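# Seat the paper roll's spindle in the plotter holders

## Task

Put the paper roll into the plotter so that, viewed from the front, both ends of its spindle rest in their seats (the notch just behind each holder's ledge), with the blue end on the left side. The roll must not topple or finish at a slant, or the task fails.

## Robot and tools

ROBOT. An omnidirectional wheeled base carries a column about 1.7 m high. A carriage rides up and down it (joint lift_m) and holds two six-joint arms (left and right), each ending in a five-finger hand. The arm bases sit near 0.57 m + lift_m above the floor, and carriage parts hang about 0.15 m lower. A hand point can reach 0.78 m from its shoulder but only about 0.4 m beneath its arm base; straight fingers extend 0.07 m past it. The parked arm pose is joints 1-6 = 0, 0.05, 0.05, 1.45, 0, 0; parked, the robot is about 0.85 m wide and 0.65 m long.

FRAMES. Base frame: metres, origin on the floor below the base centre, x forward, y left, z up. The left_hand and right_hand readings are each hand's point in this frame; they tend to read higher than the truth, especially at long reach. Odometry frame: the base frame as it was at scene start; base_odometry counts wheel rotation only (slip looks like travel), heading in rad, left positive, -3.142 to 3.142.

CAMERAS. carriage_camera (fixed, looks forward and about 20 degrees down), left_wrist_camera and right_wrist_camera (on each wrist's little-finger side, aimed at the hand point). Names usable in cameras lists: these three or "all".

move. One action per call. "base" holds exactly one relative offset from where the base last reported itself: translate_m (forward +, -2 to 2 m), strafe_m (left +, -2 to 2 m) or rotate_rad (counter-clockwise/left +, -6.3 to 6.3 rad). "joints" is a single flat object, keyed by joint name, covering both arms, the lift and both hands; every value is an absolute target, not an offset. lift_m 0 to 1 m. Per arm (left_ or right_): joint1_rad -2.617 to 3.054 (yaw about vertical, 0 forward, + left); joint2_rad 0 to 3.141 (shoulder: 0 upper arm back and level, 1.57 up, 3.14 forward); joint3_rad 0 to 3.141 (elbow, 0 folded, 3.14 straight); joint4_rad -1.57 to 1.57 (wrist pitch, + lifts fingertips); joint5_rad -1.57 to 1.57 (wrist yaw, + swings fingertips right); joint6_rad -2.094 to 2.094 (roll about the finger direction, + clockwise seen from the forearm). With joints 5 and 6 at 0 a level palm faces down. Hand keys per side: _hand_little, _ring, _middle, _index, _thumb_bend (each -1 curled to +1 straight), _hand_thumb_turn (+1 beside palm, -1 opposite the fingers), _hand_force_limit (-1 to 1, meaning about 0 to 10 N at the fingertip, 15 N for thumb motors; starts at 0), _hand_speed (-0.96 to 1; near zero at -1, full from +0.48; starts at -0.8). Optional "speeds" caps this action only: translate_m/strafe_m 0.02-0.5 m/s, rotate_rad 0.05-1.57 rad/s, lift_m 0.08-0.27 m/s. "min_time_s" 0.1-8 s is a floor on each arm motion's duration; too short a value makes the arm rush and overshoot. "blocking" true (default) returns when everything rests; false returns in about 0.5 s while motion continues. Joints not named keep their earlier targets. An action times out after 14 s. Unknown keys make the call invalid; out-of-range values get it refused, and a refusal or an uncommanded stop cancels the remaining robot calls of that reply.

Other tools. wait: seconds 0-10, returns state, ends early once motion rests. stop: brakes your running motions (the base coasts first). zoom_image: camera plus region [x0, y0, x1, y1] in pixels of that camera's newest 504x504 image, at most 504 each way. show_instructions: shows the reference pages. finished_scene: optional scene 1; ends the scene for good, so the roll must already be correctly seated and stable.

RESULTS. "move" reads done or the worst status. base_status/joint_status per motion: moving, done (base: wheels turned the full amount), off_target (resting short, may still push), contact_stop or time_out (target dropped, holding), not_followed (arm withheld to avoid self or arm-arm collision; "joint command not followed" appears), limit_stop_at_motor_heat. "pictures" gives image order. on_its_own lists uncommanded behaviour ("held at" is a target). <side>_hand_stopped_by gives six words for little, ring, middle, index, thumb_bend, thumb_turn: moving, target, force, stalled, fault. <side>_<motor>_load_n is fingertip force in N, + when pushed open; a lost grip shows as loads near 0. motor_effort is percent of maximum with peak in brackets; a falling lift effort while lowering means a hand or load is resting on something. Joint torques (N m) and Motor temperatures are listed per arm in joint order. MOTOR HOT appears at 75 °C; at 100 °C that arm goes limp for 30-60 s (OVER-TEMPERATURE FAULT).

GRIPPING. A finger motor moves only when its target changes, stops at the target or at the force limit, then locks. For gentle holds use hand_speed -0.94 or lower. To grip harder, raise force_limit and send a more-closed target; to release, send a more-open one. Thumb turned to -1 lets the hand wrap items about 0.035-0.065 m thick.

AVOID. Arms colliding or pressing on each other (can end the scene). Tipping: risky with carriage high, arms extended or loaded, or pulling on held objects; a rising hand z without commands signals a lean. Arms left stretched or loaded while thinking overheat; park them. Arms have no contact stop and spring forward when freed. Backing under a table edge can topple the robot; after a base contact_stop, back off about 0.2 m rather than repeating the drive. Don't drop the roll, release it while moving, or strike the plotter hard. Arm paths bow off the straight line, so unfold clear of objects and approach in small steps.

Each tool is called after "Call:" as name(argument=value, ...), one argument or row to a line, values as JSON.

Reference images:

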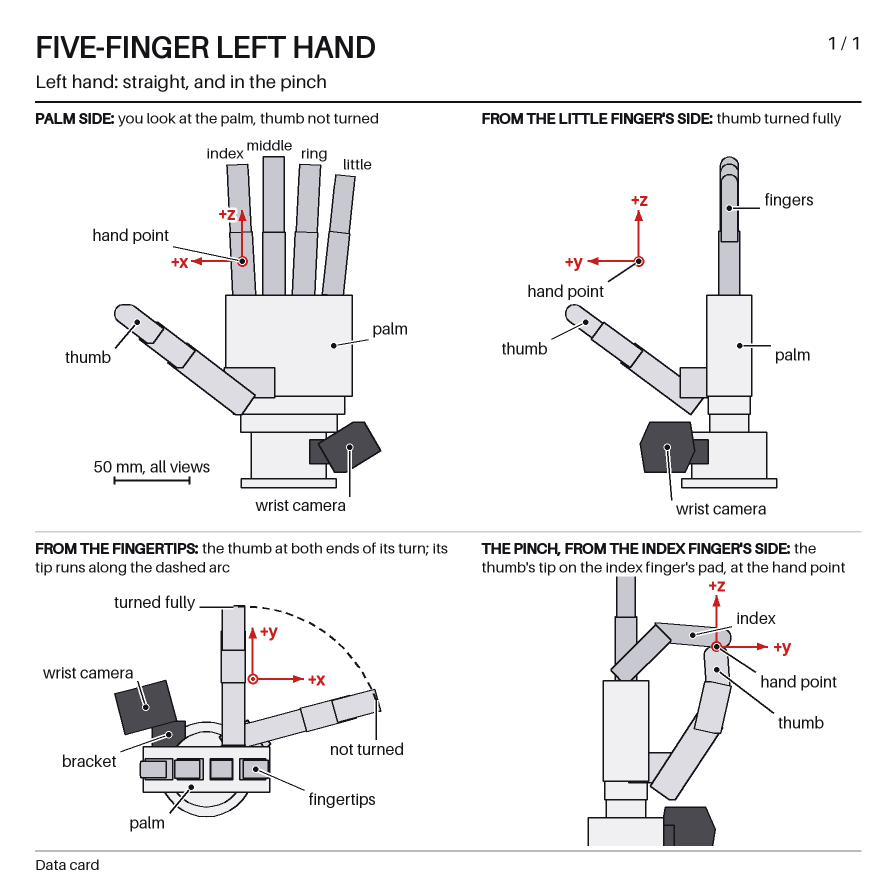

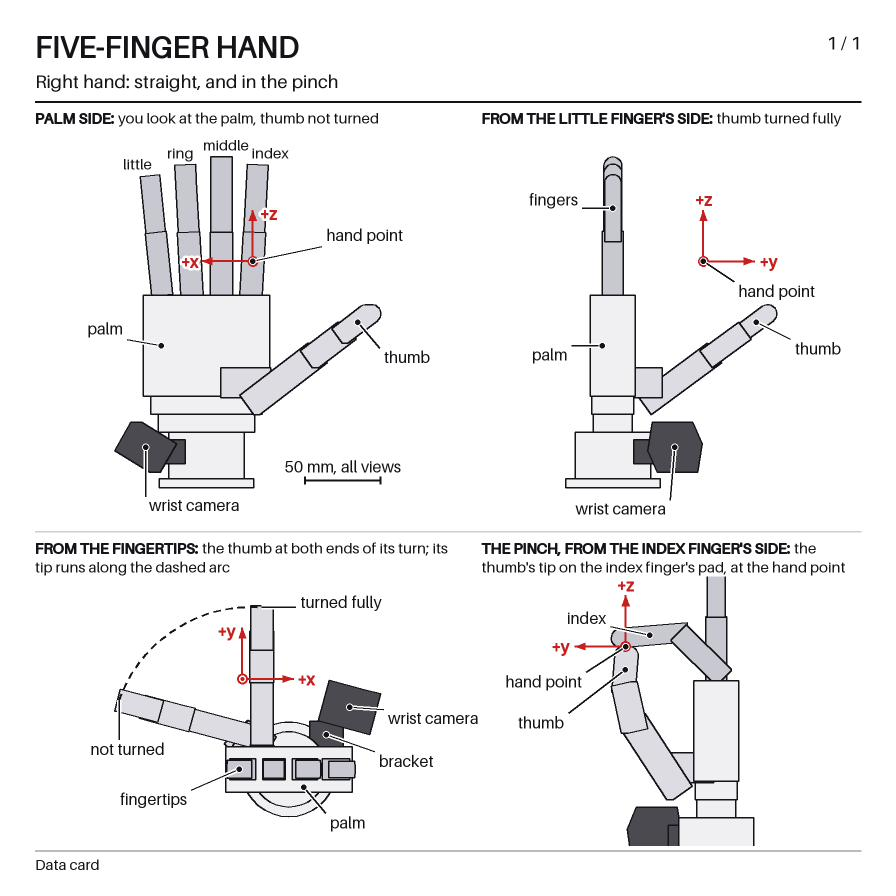

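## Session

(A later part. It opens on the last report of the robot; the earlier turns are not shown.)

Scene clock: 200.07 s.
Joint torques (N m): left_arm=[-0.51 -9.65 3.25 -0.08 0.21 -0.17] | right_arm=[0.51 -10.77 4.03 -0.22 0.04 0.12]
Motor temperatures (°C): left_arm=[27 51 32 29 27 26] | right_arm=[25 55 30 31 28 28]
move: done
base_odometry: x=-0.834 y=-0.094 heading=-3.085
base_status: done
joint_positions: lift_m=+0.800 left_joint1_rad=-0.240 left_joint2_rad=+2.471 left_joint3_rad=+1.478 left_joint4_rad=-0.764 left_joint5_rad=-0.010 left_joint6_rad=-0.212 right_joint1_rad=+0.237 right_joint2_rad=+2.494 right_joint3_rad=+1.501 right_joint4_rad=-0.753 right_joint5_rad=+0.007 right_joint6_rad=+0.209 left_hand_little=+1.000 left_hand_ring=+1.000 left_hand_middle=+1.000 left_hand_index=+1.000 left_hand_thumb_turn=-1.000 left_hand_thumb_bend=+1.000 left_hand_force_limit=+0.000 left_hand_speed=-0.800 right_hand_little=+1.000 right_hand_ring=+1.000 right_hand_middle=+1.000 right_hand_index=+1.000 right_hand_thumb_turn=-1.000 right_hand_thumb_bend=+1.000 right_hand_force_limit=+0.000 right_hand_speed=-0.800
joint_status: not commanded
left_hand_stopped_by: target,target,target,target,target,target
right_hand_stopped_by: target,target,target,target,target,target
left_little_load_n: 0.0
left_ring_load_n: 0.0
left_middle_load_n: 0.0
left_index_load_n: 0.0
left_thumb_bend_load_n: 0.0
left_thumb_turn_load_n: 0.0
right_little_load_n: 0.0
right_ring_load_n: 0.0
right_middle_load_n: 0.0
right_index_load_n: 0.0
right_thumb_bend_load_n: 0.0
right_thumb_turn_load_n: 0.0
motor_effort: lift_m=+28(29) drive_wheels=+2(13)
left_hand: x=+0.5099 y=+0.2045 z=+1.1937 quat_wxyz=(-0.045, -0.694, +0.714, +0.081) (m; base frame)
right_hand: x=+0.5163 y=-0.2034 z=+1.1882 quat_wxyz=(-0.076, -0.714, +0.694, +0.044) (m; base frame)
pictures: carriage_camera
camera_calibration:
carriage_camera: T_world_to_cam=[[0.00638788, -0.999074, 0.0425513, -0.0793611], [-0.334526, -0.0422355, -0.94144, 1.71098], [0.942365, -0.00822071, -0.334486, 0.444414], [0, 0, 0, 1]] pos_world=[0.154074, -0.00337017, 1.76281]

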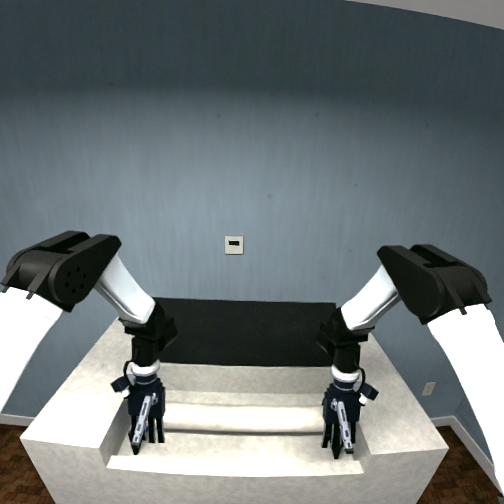

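Call:
move(
  base={"translate_m": -0.15},
  joints={"left_joint1_rad": 0.35, "right_joint1_rad": -0.35, "lift_m": 0.85},
  speeds={"translate_m": 0.2},
  min_time_s=2,
  cameras=["carriage_camera"],
)

Call:
zoom_image(
  camera="carriage_camera",
  region=[100, 380, 200, 480],
)

Call:
zoom_image(
  camera="carriage_camera",
  region=[290, 380, 390, 480],
)

Scene clock: 202.77 s.
Joint torques (N m): left_arm=[-0.21 -9.77 3.19 -0.01 0.21 -0.15] | right_arm=[0.18 -10.96 3.93 -0.24 0.03 0.11]
Motor temperatures (°C): left_arm=[27 51 32 29 27 26] | right_arm=[25 55 30 31 28 28]
move: done
base_odometry: x=-0.684 y=-0.086 heading=-3.085
base_status: done
joint_positions: lift_m=+0.850 left_joint1_rad=+0.347 left_joint2_rad=+2.471 left_joint3_rad=+1.478 left_joint4_rad=-0.763 left_joint5_rad=-0.010 left_joint6_rad=-0.212 right_joint1_rad=-0.347 right_joint2_rad=+2.495 right_joint3_rad=+1.501 right_joint4_rad=-0.753 right_joint5_rad=+0.005 right_joint6_rad=+0.209 left_hand_little=+1.000 left_hand_ring=+1.000 left_hand_middle=+1.000 left_hand_index=+1.000 left_hand_thumb_turn=-1.000 left_hand_thumb_bend=+1.000 left_hand_force_limit=+0.000 left_hand_speed=-0.800 right_hand_little=+1.000 right_hand_ring=+1.000 right_hand_middle=+1.000 right_hand_index=+1.000 right_hand_thumb_turn=-1.000 right_hand_thumb_bend=+1.000 right_hand_force_limit=+0.000 right_hand_speed=-0.800
joint_status: all done
left_hand_stopped_by: target,target,target,target,target,target
right_hand_stopped_by: target,target,target,target,target,target
left_little_load_n: 0.0
left_ring_load_n: 0.0
left_middle_load_n: 0.0
left_index_load_n: 0.0
left_thumb_bend_load_n: 0.0
left_thumb_turn_load_n: 0.0
right_little_load_n: 0.0
right_ring_load_n: 0.0
right_middle_load_n: 0.0
right_index_load_n: 0.0
right_thumb_bend_load_n: 0.0
right_thumb_turn_load_n: 0.0
motor_effort: lift_m=+28(35) drive_wheels=-1(15)
left_hand: x=+0.5241 y=+0.3845 z=+1.2438 quat_wxyz=(-0.067, -0.871, +0.483, +0.065) (m; base frame)
right_hand: x=+0.5300 y=-0.3858 z=+1.2379 quat_wxyz=(-0.060, -0.484, +0.871, +0.065) (m; base frame)
pictures: carriage_camera
camera_calibration:
carriage_camera: T_world_to_cam=[[0.00638788, -0.999074, 0.0425513, -0.0814887], [-0.334526, -0.0422355, -0.94144, 1.75805], [0.942365, -0.00822071, -0.334486, 0.461139], [0, 0, 0, 1]] pos_world=[0.154074, -0.00337017, 1.81281]

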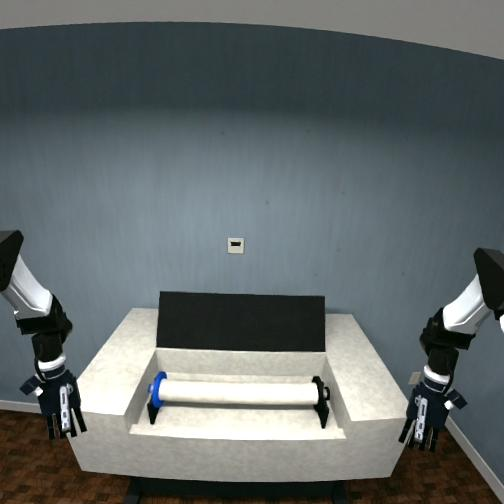

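Scaled by 5.040 from the camera's 504x504 image, which has a finer 720x720 frame.

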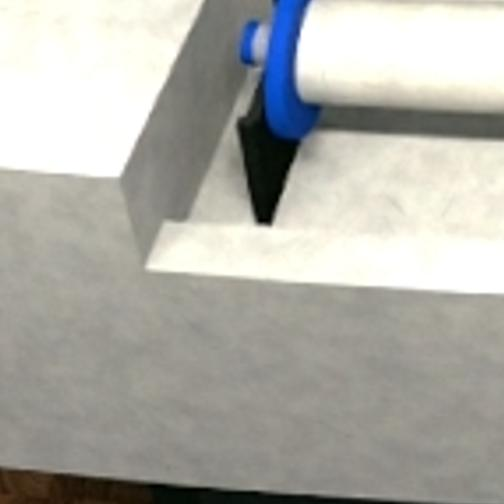

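Scaled by 5.040 from the camera's 504x504 image, which has a finer 720x720 frame.

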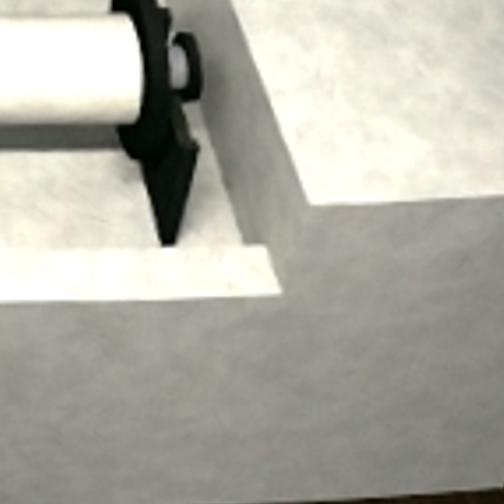

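Call:
zoom_image(
  camera="carriage_camera",
  region=[142, 365, 182, 405],
)

Call:
zoom_image(
  camera="carriage_camera",
  region=[300, 370, 340, 410],
)

Scaled by 12.600 from the camera's 504x504 image, which has a finer 720x720 frame.

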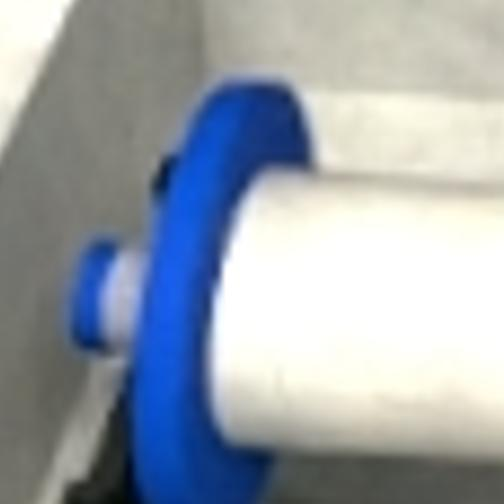

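Scaled by 12.600 from the camera's 504x504 image, which has a finer 720x720 frame.

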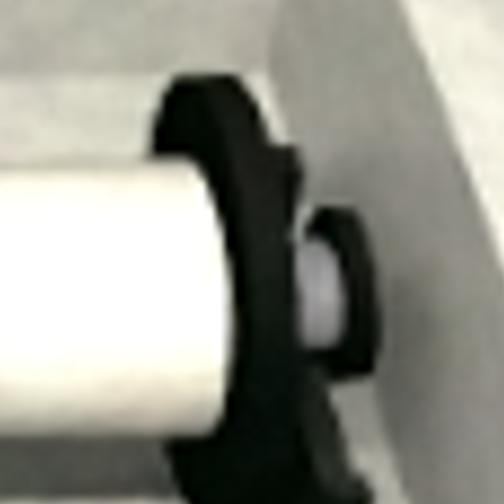

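Call:
move(
  base={"translate_m": -0.1},
  speeds={"translate_m": 0.2},
  cameras=[],
)

Call:
move(
  joints={"lift_m": 0.3},
  cameras=["carriage_camera"],
)

Call:
zoom_image(
  camera="carriage_camera",
  region=[120, 230, 180, 290],
)

Call:
zoom_image(
  camera="carriage_camera",
  region=[290, 230, 350, 290],
)

Scene clock: 205.77 s.
Joint torques (N m): left_arm=[-0.14 -9.55 3.04 -0.06 0.23 -0.11] | right_arm=[0.12 -11.07 4.01 -0.22 0.05 0.12]
Motor temperatures (°C): left_arm=[27 51 33 28 27 26] | right_arm=[25 55 30 30 28 28]
move: done
base_odometry: x=-0.584 y=-0.080 heading=-3.084
base_status: done
joint_positions: lift_m=+0.850 left_joint1_rad=+0.348 left_joint2_rad=+2.471 left_joint3_rad=+1.478 left_joint4_rad=-0.764 left_joint5_rad=-0.010 left_joint6_rad=-0.212 right_joint1_rad=-0.348 right_joint2_rad=+2.495 right_joint3_rad=+1.501 right_joint4_rad=-0.755 right_joint5_rad=+0.004 right_joint6_rad=+0.209 left_hand_little=+1.000 left_hand_ring=+1.000 left_hand_middle=+1.000 left_hand_index=+1.000 left_hand_thumb_turn=-1.000 left_hand_thumb_bend=+1.000 left_hand_force_limit=+0.000 left_hand_speed=-0.800 right_hand_little=+1.000 right_hand_ring=+1.000 right_hand_middle=+1.000 right_hand_index=+1.000 right_hand_thumb_turn=-1.000 right_hand_thumb_bend=+1.000 right_hand_force_limit=+0.000 right_hand_speed=-0.800
joint_status: not commanded
left_hand_stopped_by: target,target,target,target,target,target
right_hand_stopped_by: target,target,target,target,target,target
left_little_load_n: 0.0
left_ring_load_n: 0.0
left_middle_load_n: 0.0
left_index_load_n: 0.0
left_thumb_bend_load_n: -0.5
left_thumb_turn_load_n: 0.0
right_little_load_n: 0.0
right_ring_load_n: 0.0
right_middle_load_n: 0.0
right_index_load_n: 0.0
right_thumb_bend_load_n: -0.5
right_thumb_turn_load_n: 0.0
motor_effort: lift_m=+28(29) drive_wheels=-1(13)
left_hand: x=+0.5237 y=+0.3849 z=+1.2439 quat_wxyz=(-0.067, -0.871, +0.482, +0.065) (m; base frame)
right_hand: x=+0.5296 y=-0.3857 z=+1.2381 quat_wxyz=(-0.060, -0.484, +0.871, +0.066) (m; base frame)
pictures: none
No camera images: "cameras" was empty.

Scene clock: 208.50 s.
Joint torques (N m): left_arm=[-0.14 -9.61 3.43 -0.06 0.21 -0.11] | right_arm=[0.16 -11.06 4.07 -0.19 0.06 0.14]
Motor temperatures (°C): left_arm=[27 50 33 28 27 26] | right_arm=[25 55 30 30 28 28]
move: done
base_odometry: x=-0.584 y=-0.080 heading=-3.084
base_status: not commanded
joint_positions: lift_m=+0.300 left_joint1_rad=+0.348 left_joint2_rad=+2.471 left_joint3_rad=+1.478 left_joint4_rad=-0.764 left_joint5_rad=-0.010 left_joint6_rad=-0.212 right_joint1_rad=-0.348 right_joint2_rad=+2.496 right_joint3_rad=+1.501 right_joint4_rad=-0.754 right_joint5_rad=+0.004 right_joint6_rad=+0.210 left_hand_little=+1.000 left_hand_ring=+1.000 left_hand_middle=+1.000 left_hand_index=+1.000 left_hand_thumb_turn=-1.000 left_hand_thumb_bend=+1.000 left_hand_force_limit=+0.000 left_hand_speed=-0.800 right_hand_little=+1.000 right_hand_ring=+1.000 right_hand_middle=+1.000 right_hand_index=+1.000 right_hand_thumb_turn=-1.000 right_hand_thumb_bend=+1.000 right_hand_force_limit=+0.000 right_hand_speed=-0.800
joint_status: all done
left_hand_stopped_by: target,target,target,target,target,target
right_hand_stopped_by: target,target,target,target,target,target
left_little_load_n: 0.0
left_ring_load_n: 0.0
left_middle_load_n: 0.0
left_index_load_n: 0.0
left_thumb_bend_load_n: -0.5
left_thumb_turn_load_n: 0.0
right_little_load_n: 0.0
right_ring_load_n: 0.0
right_middle_load_n: 0.0
right_index_load_n: 0.0
right_thumb_bend_load_n: 0.0
right_thumb_turn_load_n: 0.0
motor_effort: lift_m=+29(29) drive_wheels=-1(3)
left_hand: x=+0.5238 y=+0.3849 z=+0.6939 quat_wxyz=(-0.067, -0.871, +0.482, +0.065) (m; base frame)
right_hand: x=+0.5295 y=-0.3856 z=+0.6879 quat_wxyz=(-0.060, -0.484, +0.871, +0.066) (m; base frame)
pictures: carriage_camera

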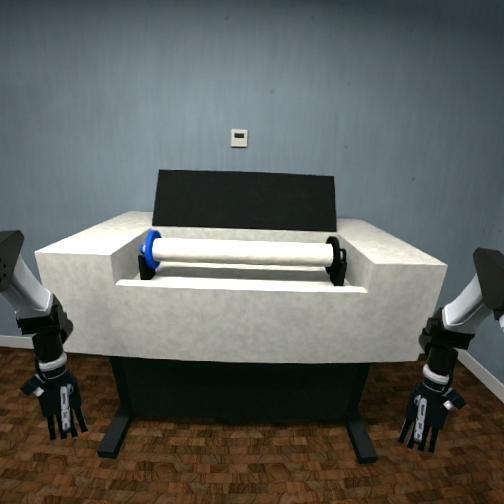

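Scaled by 8.400 from the camera's 504x504 image, which has a finer 720x720 frame.

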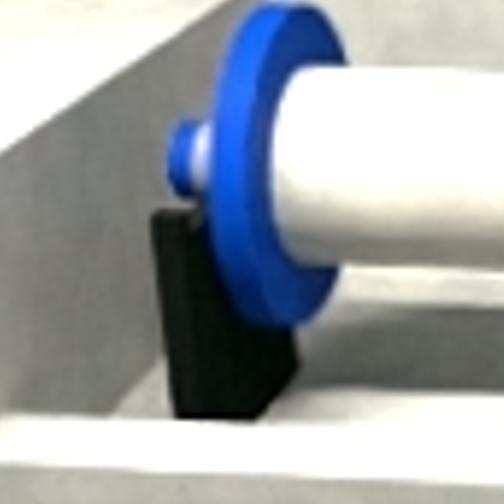

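Scaled by 8.400 from the camera's 504x504 image, which has a finer 720x720 frame.

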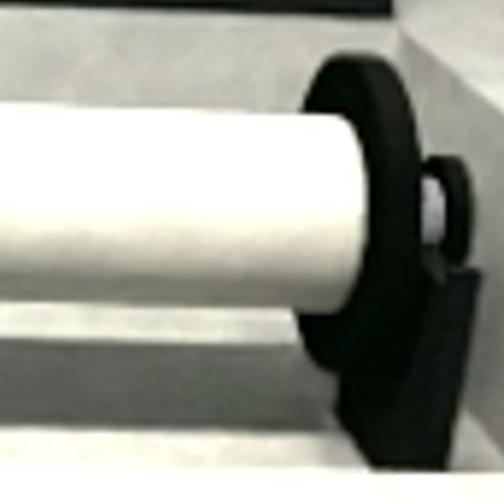

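Call:
move(
  joints={"lift_m": 0.05},
  cameras=["carriage_camera"],
)

Call:
zoom_image(
  camera="carriage_camera",
  region=[120, 160, 180, 220],
)

Call:
zoom_image(
  camera="carriage_camera",
  region=[300, 160, 360, 220],
)

Scene clock: 211.93 s.
Joint torques (N m): left_arm=[-0.12 -9.69 3.32 -0.09 0.22 -0.14] | right_arm=[0.23 -11 4.03 -0.23 0.04 0.1]
Motor temperatures (°C): left_arm=[27 50 33 28 27 26] | right_arm=[25 55 30 30 28 28]
move: done
base_odometry: x=-0.584 y=-0.080 heading=-3.084
base_status: not commanded
joint_positions: lift_m=+0.050 left_joint1_rad=+0.348 left_joint2_rad=+2.471 left_joint3_rad=+1.478 left_joint4_rad=-0.764 left_joint5_rad=-0.010 left_joint6_rad=-0.212 right_joint1_rad=-0.348 right_joint2_rad=+2.496 right_joint3_rad=+1.501 right_joint4_rad=-0.754 right_joint5_rad=+0.004 right_joint6_rad=+0.210 left_hand_little=+1.000 left_hand_ring=+1.000 left_hand_middle=+1.000 left_hand_index=+1.000 left_hand_thumb_turn=-1.000 left_hand_thumb_bend=+1.000 left_hand_force_limit=+0.000 left_hand_speed=-0.800 right_hand_little=+1.000 right_hand_ring=+1.000 right_hand_middle=+1.000 right_hand_index=+1.000 right_hand_thumb_turn=-1.000 right_hand_thumb_bend=+1.000 right_hand_force_limit=+0.000 right_hand_speed=-0.800
joint_status: all done
left_hand_stopped_by: target,target,target,target,target,target
right_hand_stopped_by: target,target,target,target,target,target
left_little_load_n: 0.0
left_ring_load_n: 0.0
left_middle_load_n: 0.0
left_index_load_n: 0.0
left_thumb_bend_load_n: -0.5
left_thumb_turn_load_n: 0.0
right_little_load_n: 0.0
right_ring_load_n: 0.0
right_middle_load_n: 0.0
right_index_load_n: 0.0
right_thumb_bend_load_n: 0.0
right_thumb_turn_load_n: 0.0
motor_effort: lift_m=+29(29) drive_wheels=-1(3)
left_hand: x=+0.5238 y=+0.3849 z=+0.4438 quat_wxyz=(-0.067, -0.871, +0.482, +0.065) (m; base frame)
right_hand: x=+0.5295 y=-0.3856 z=+0.4377 quat_wxyz=(-0.060, -0.484, +0.871, +0.066) (m; base frame)
pictures: carriage_camera
camera_calibration:
carriage_camera: T_world_to_cam=[[0.00638788, -0.999074, 0.0425513, -0.0474476], [-0.334526, -0.0422355, -0.94144, 1.0049], [0.942365, -0.00822071, -0.334486, 0.19355], [0, 0, 0, 1]] pos_world=[0.154074, -0.00337017, 1.01281]

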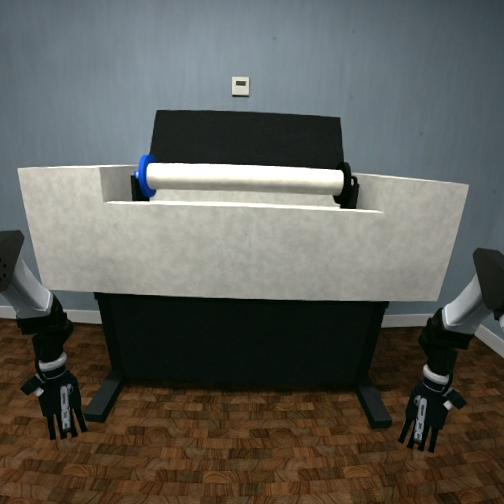

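Scaled by 8.400 from the camera's 504x504 image, which has a finer 720x720 frame.

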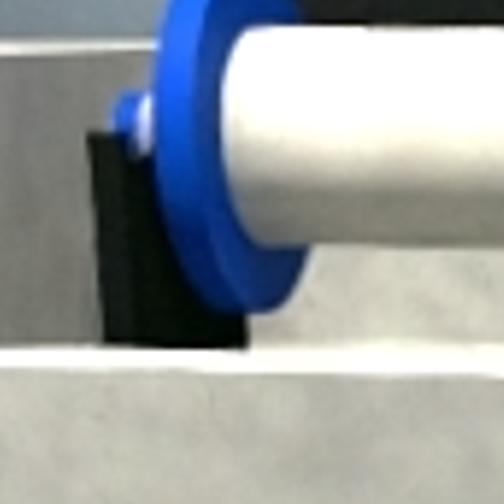

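Scaled by 8.400 from the camera's 504x504 image, which has a finer 720x720 frame.

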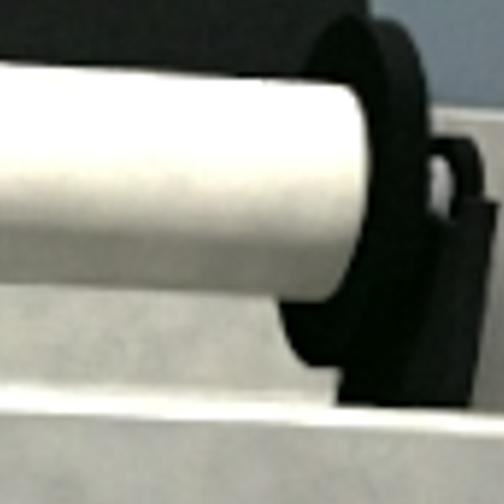

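Call:
finished_scene(
)

The scene is finished: the task was done.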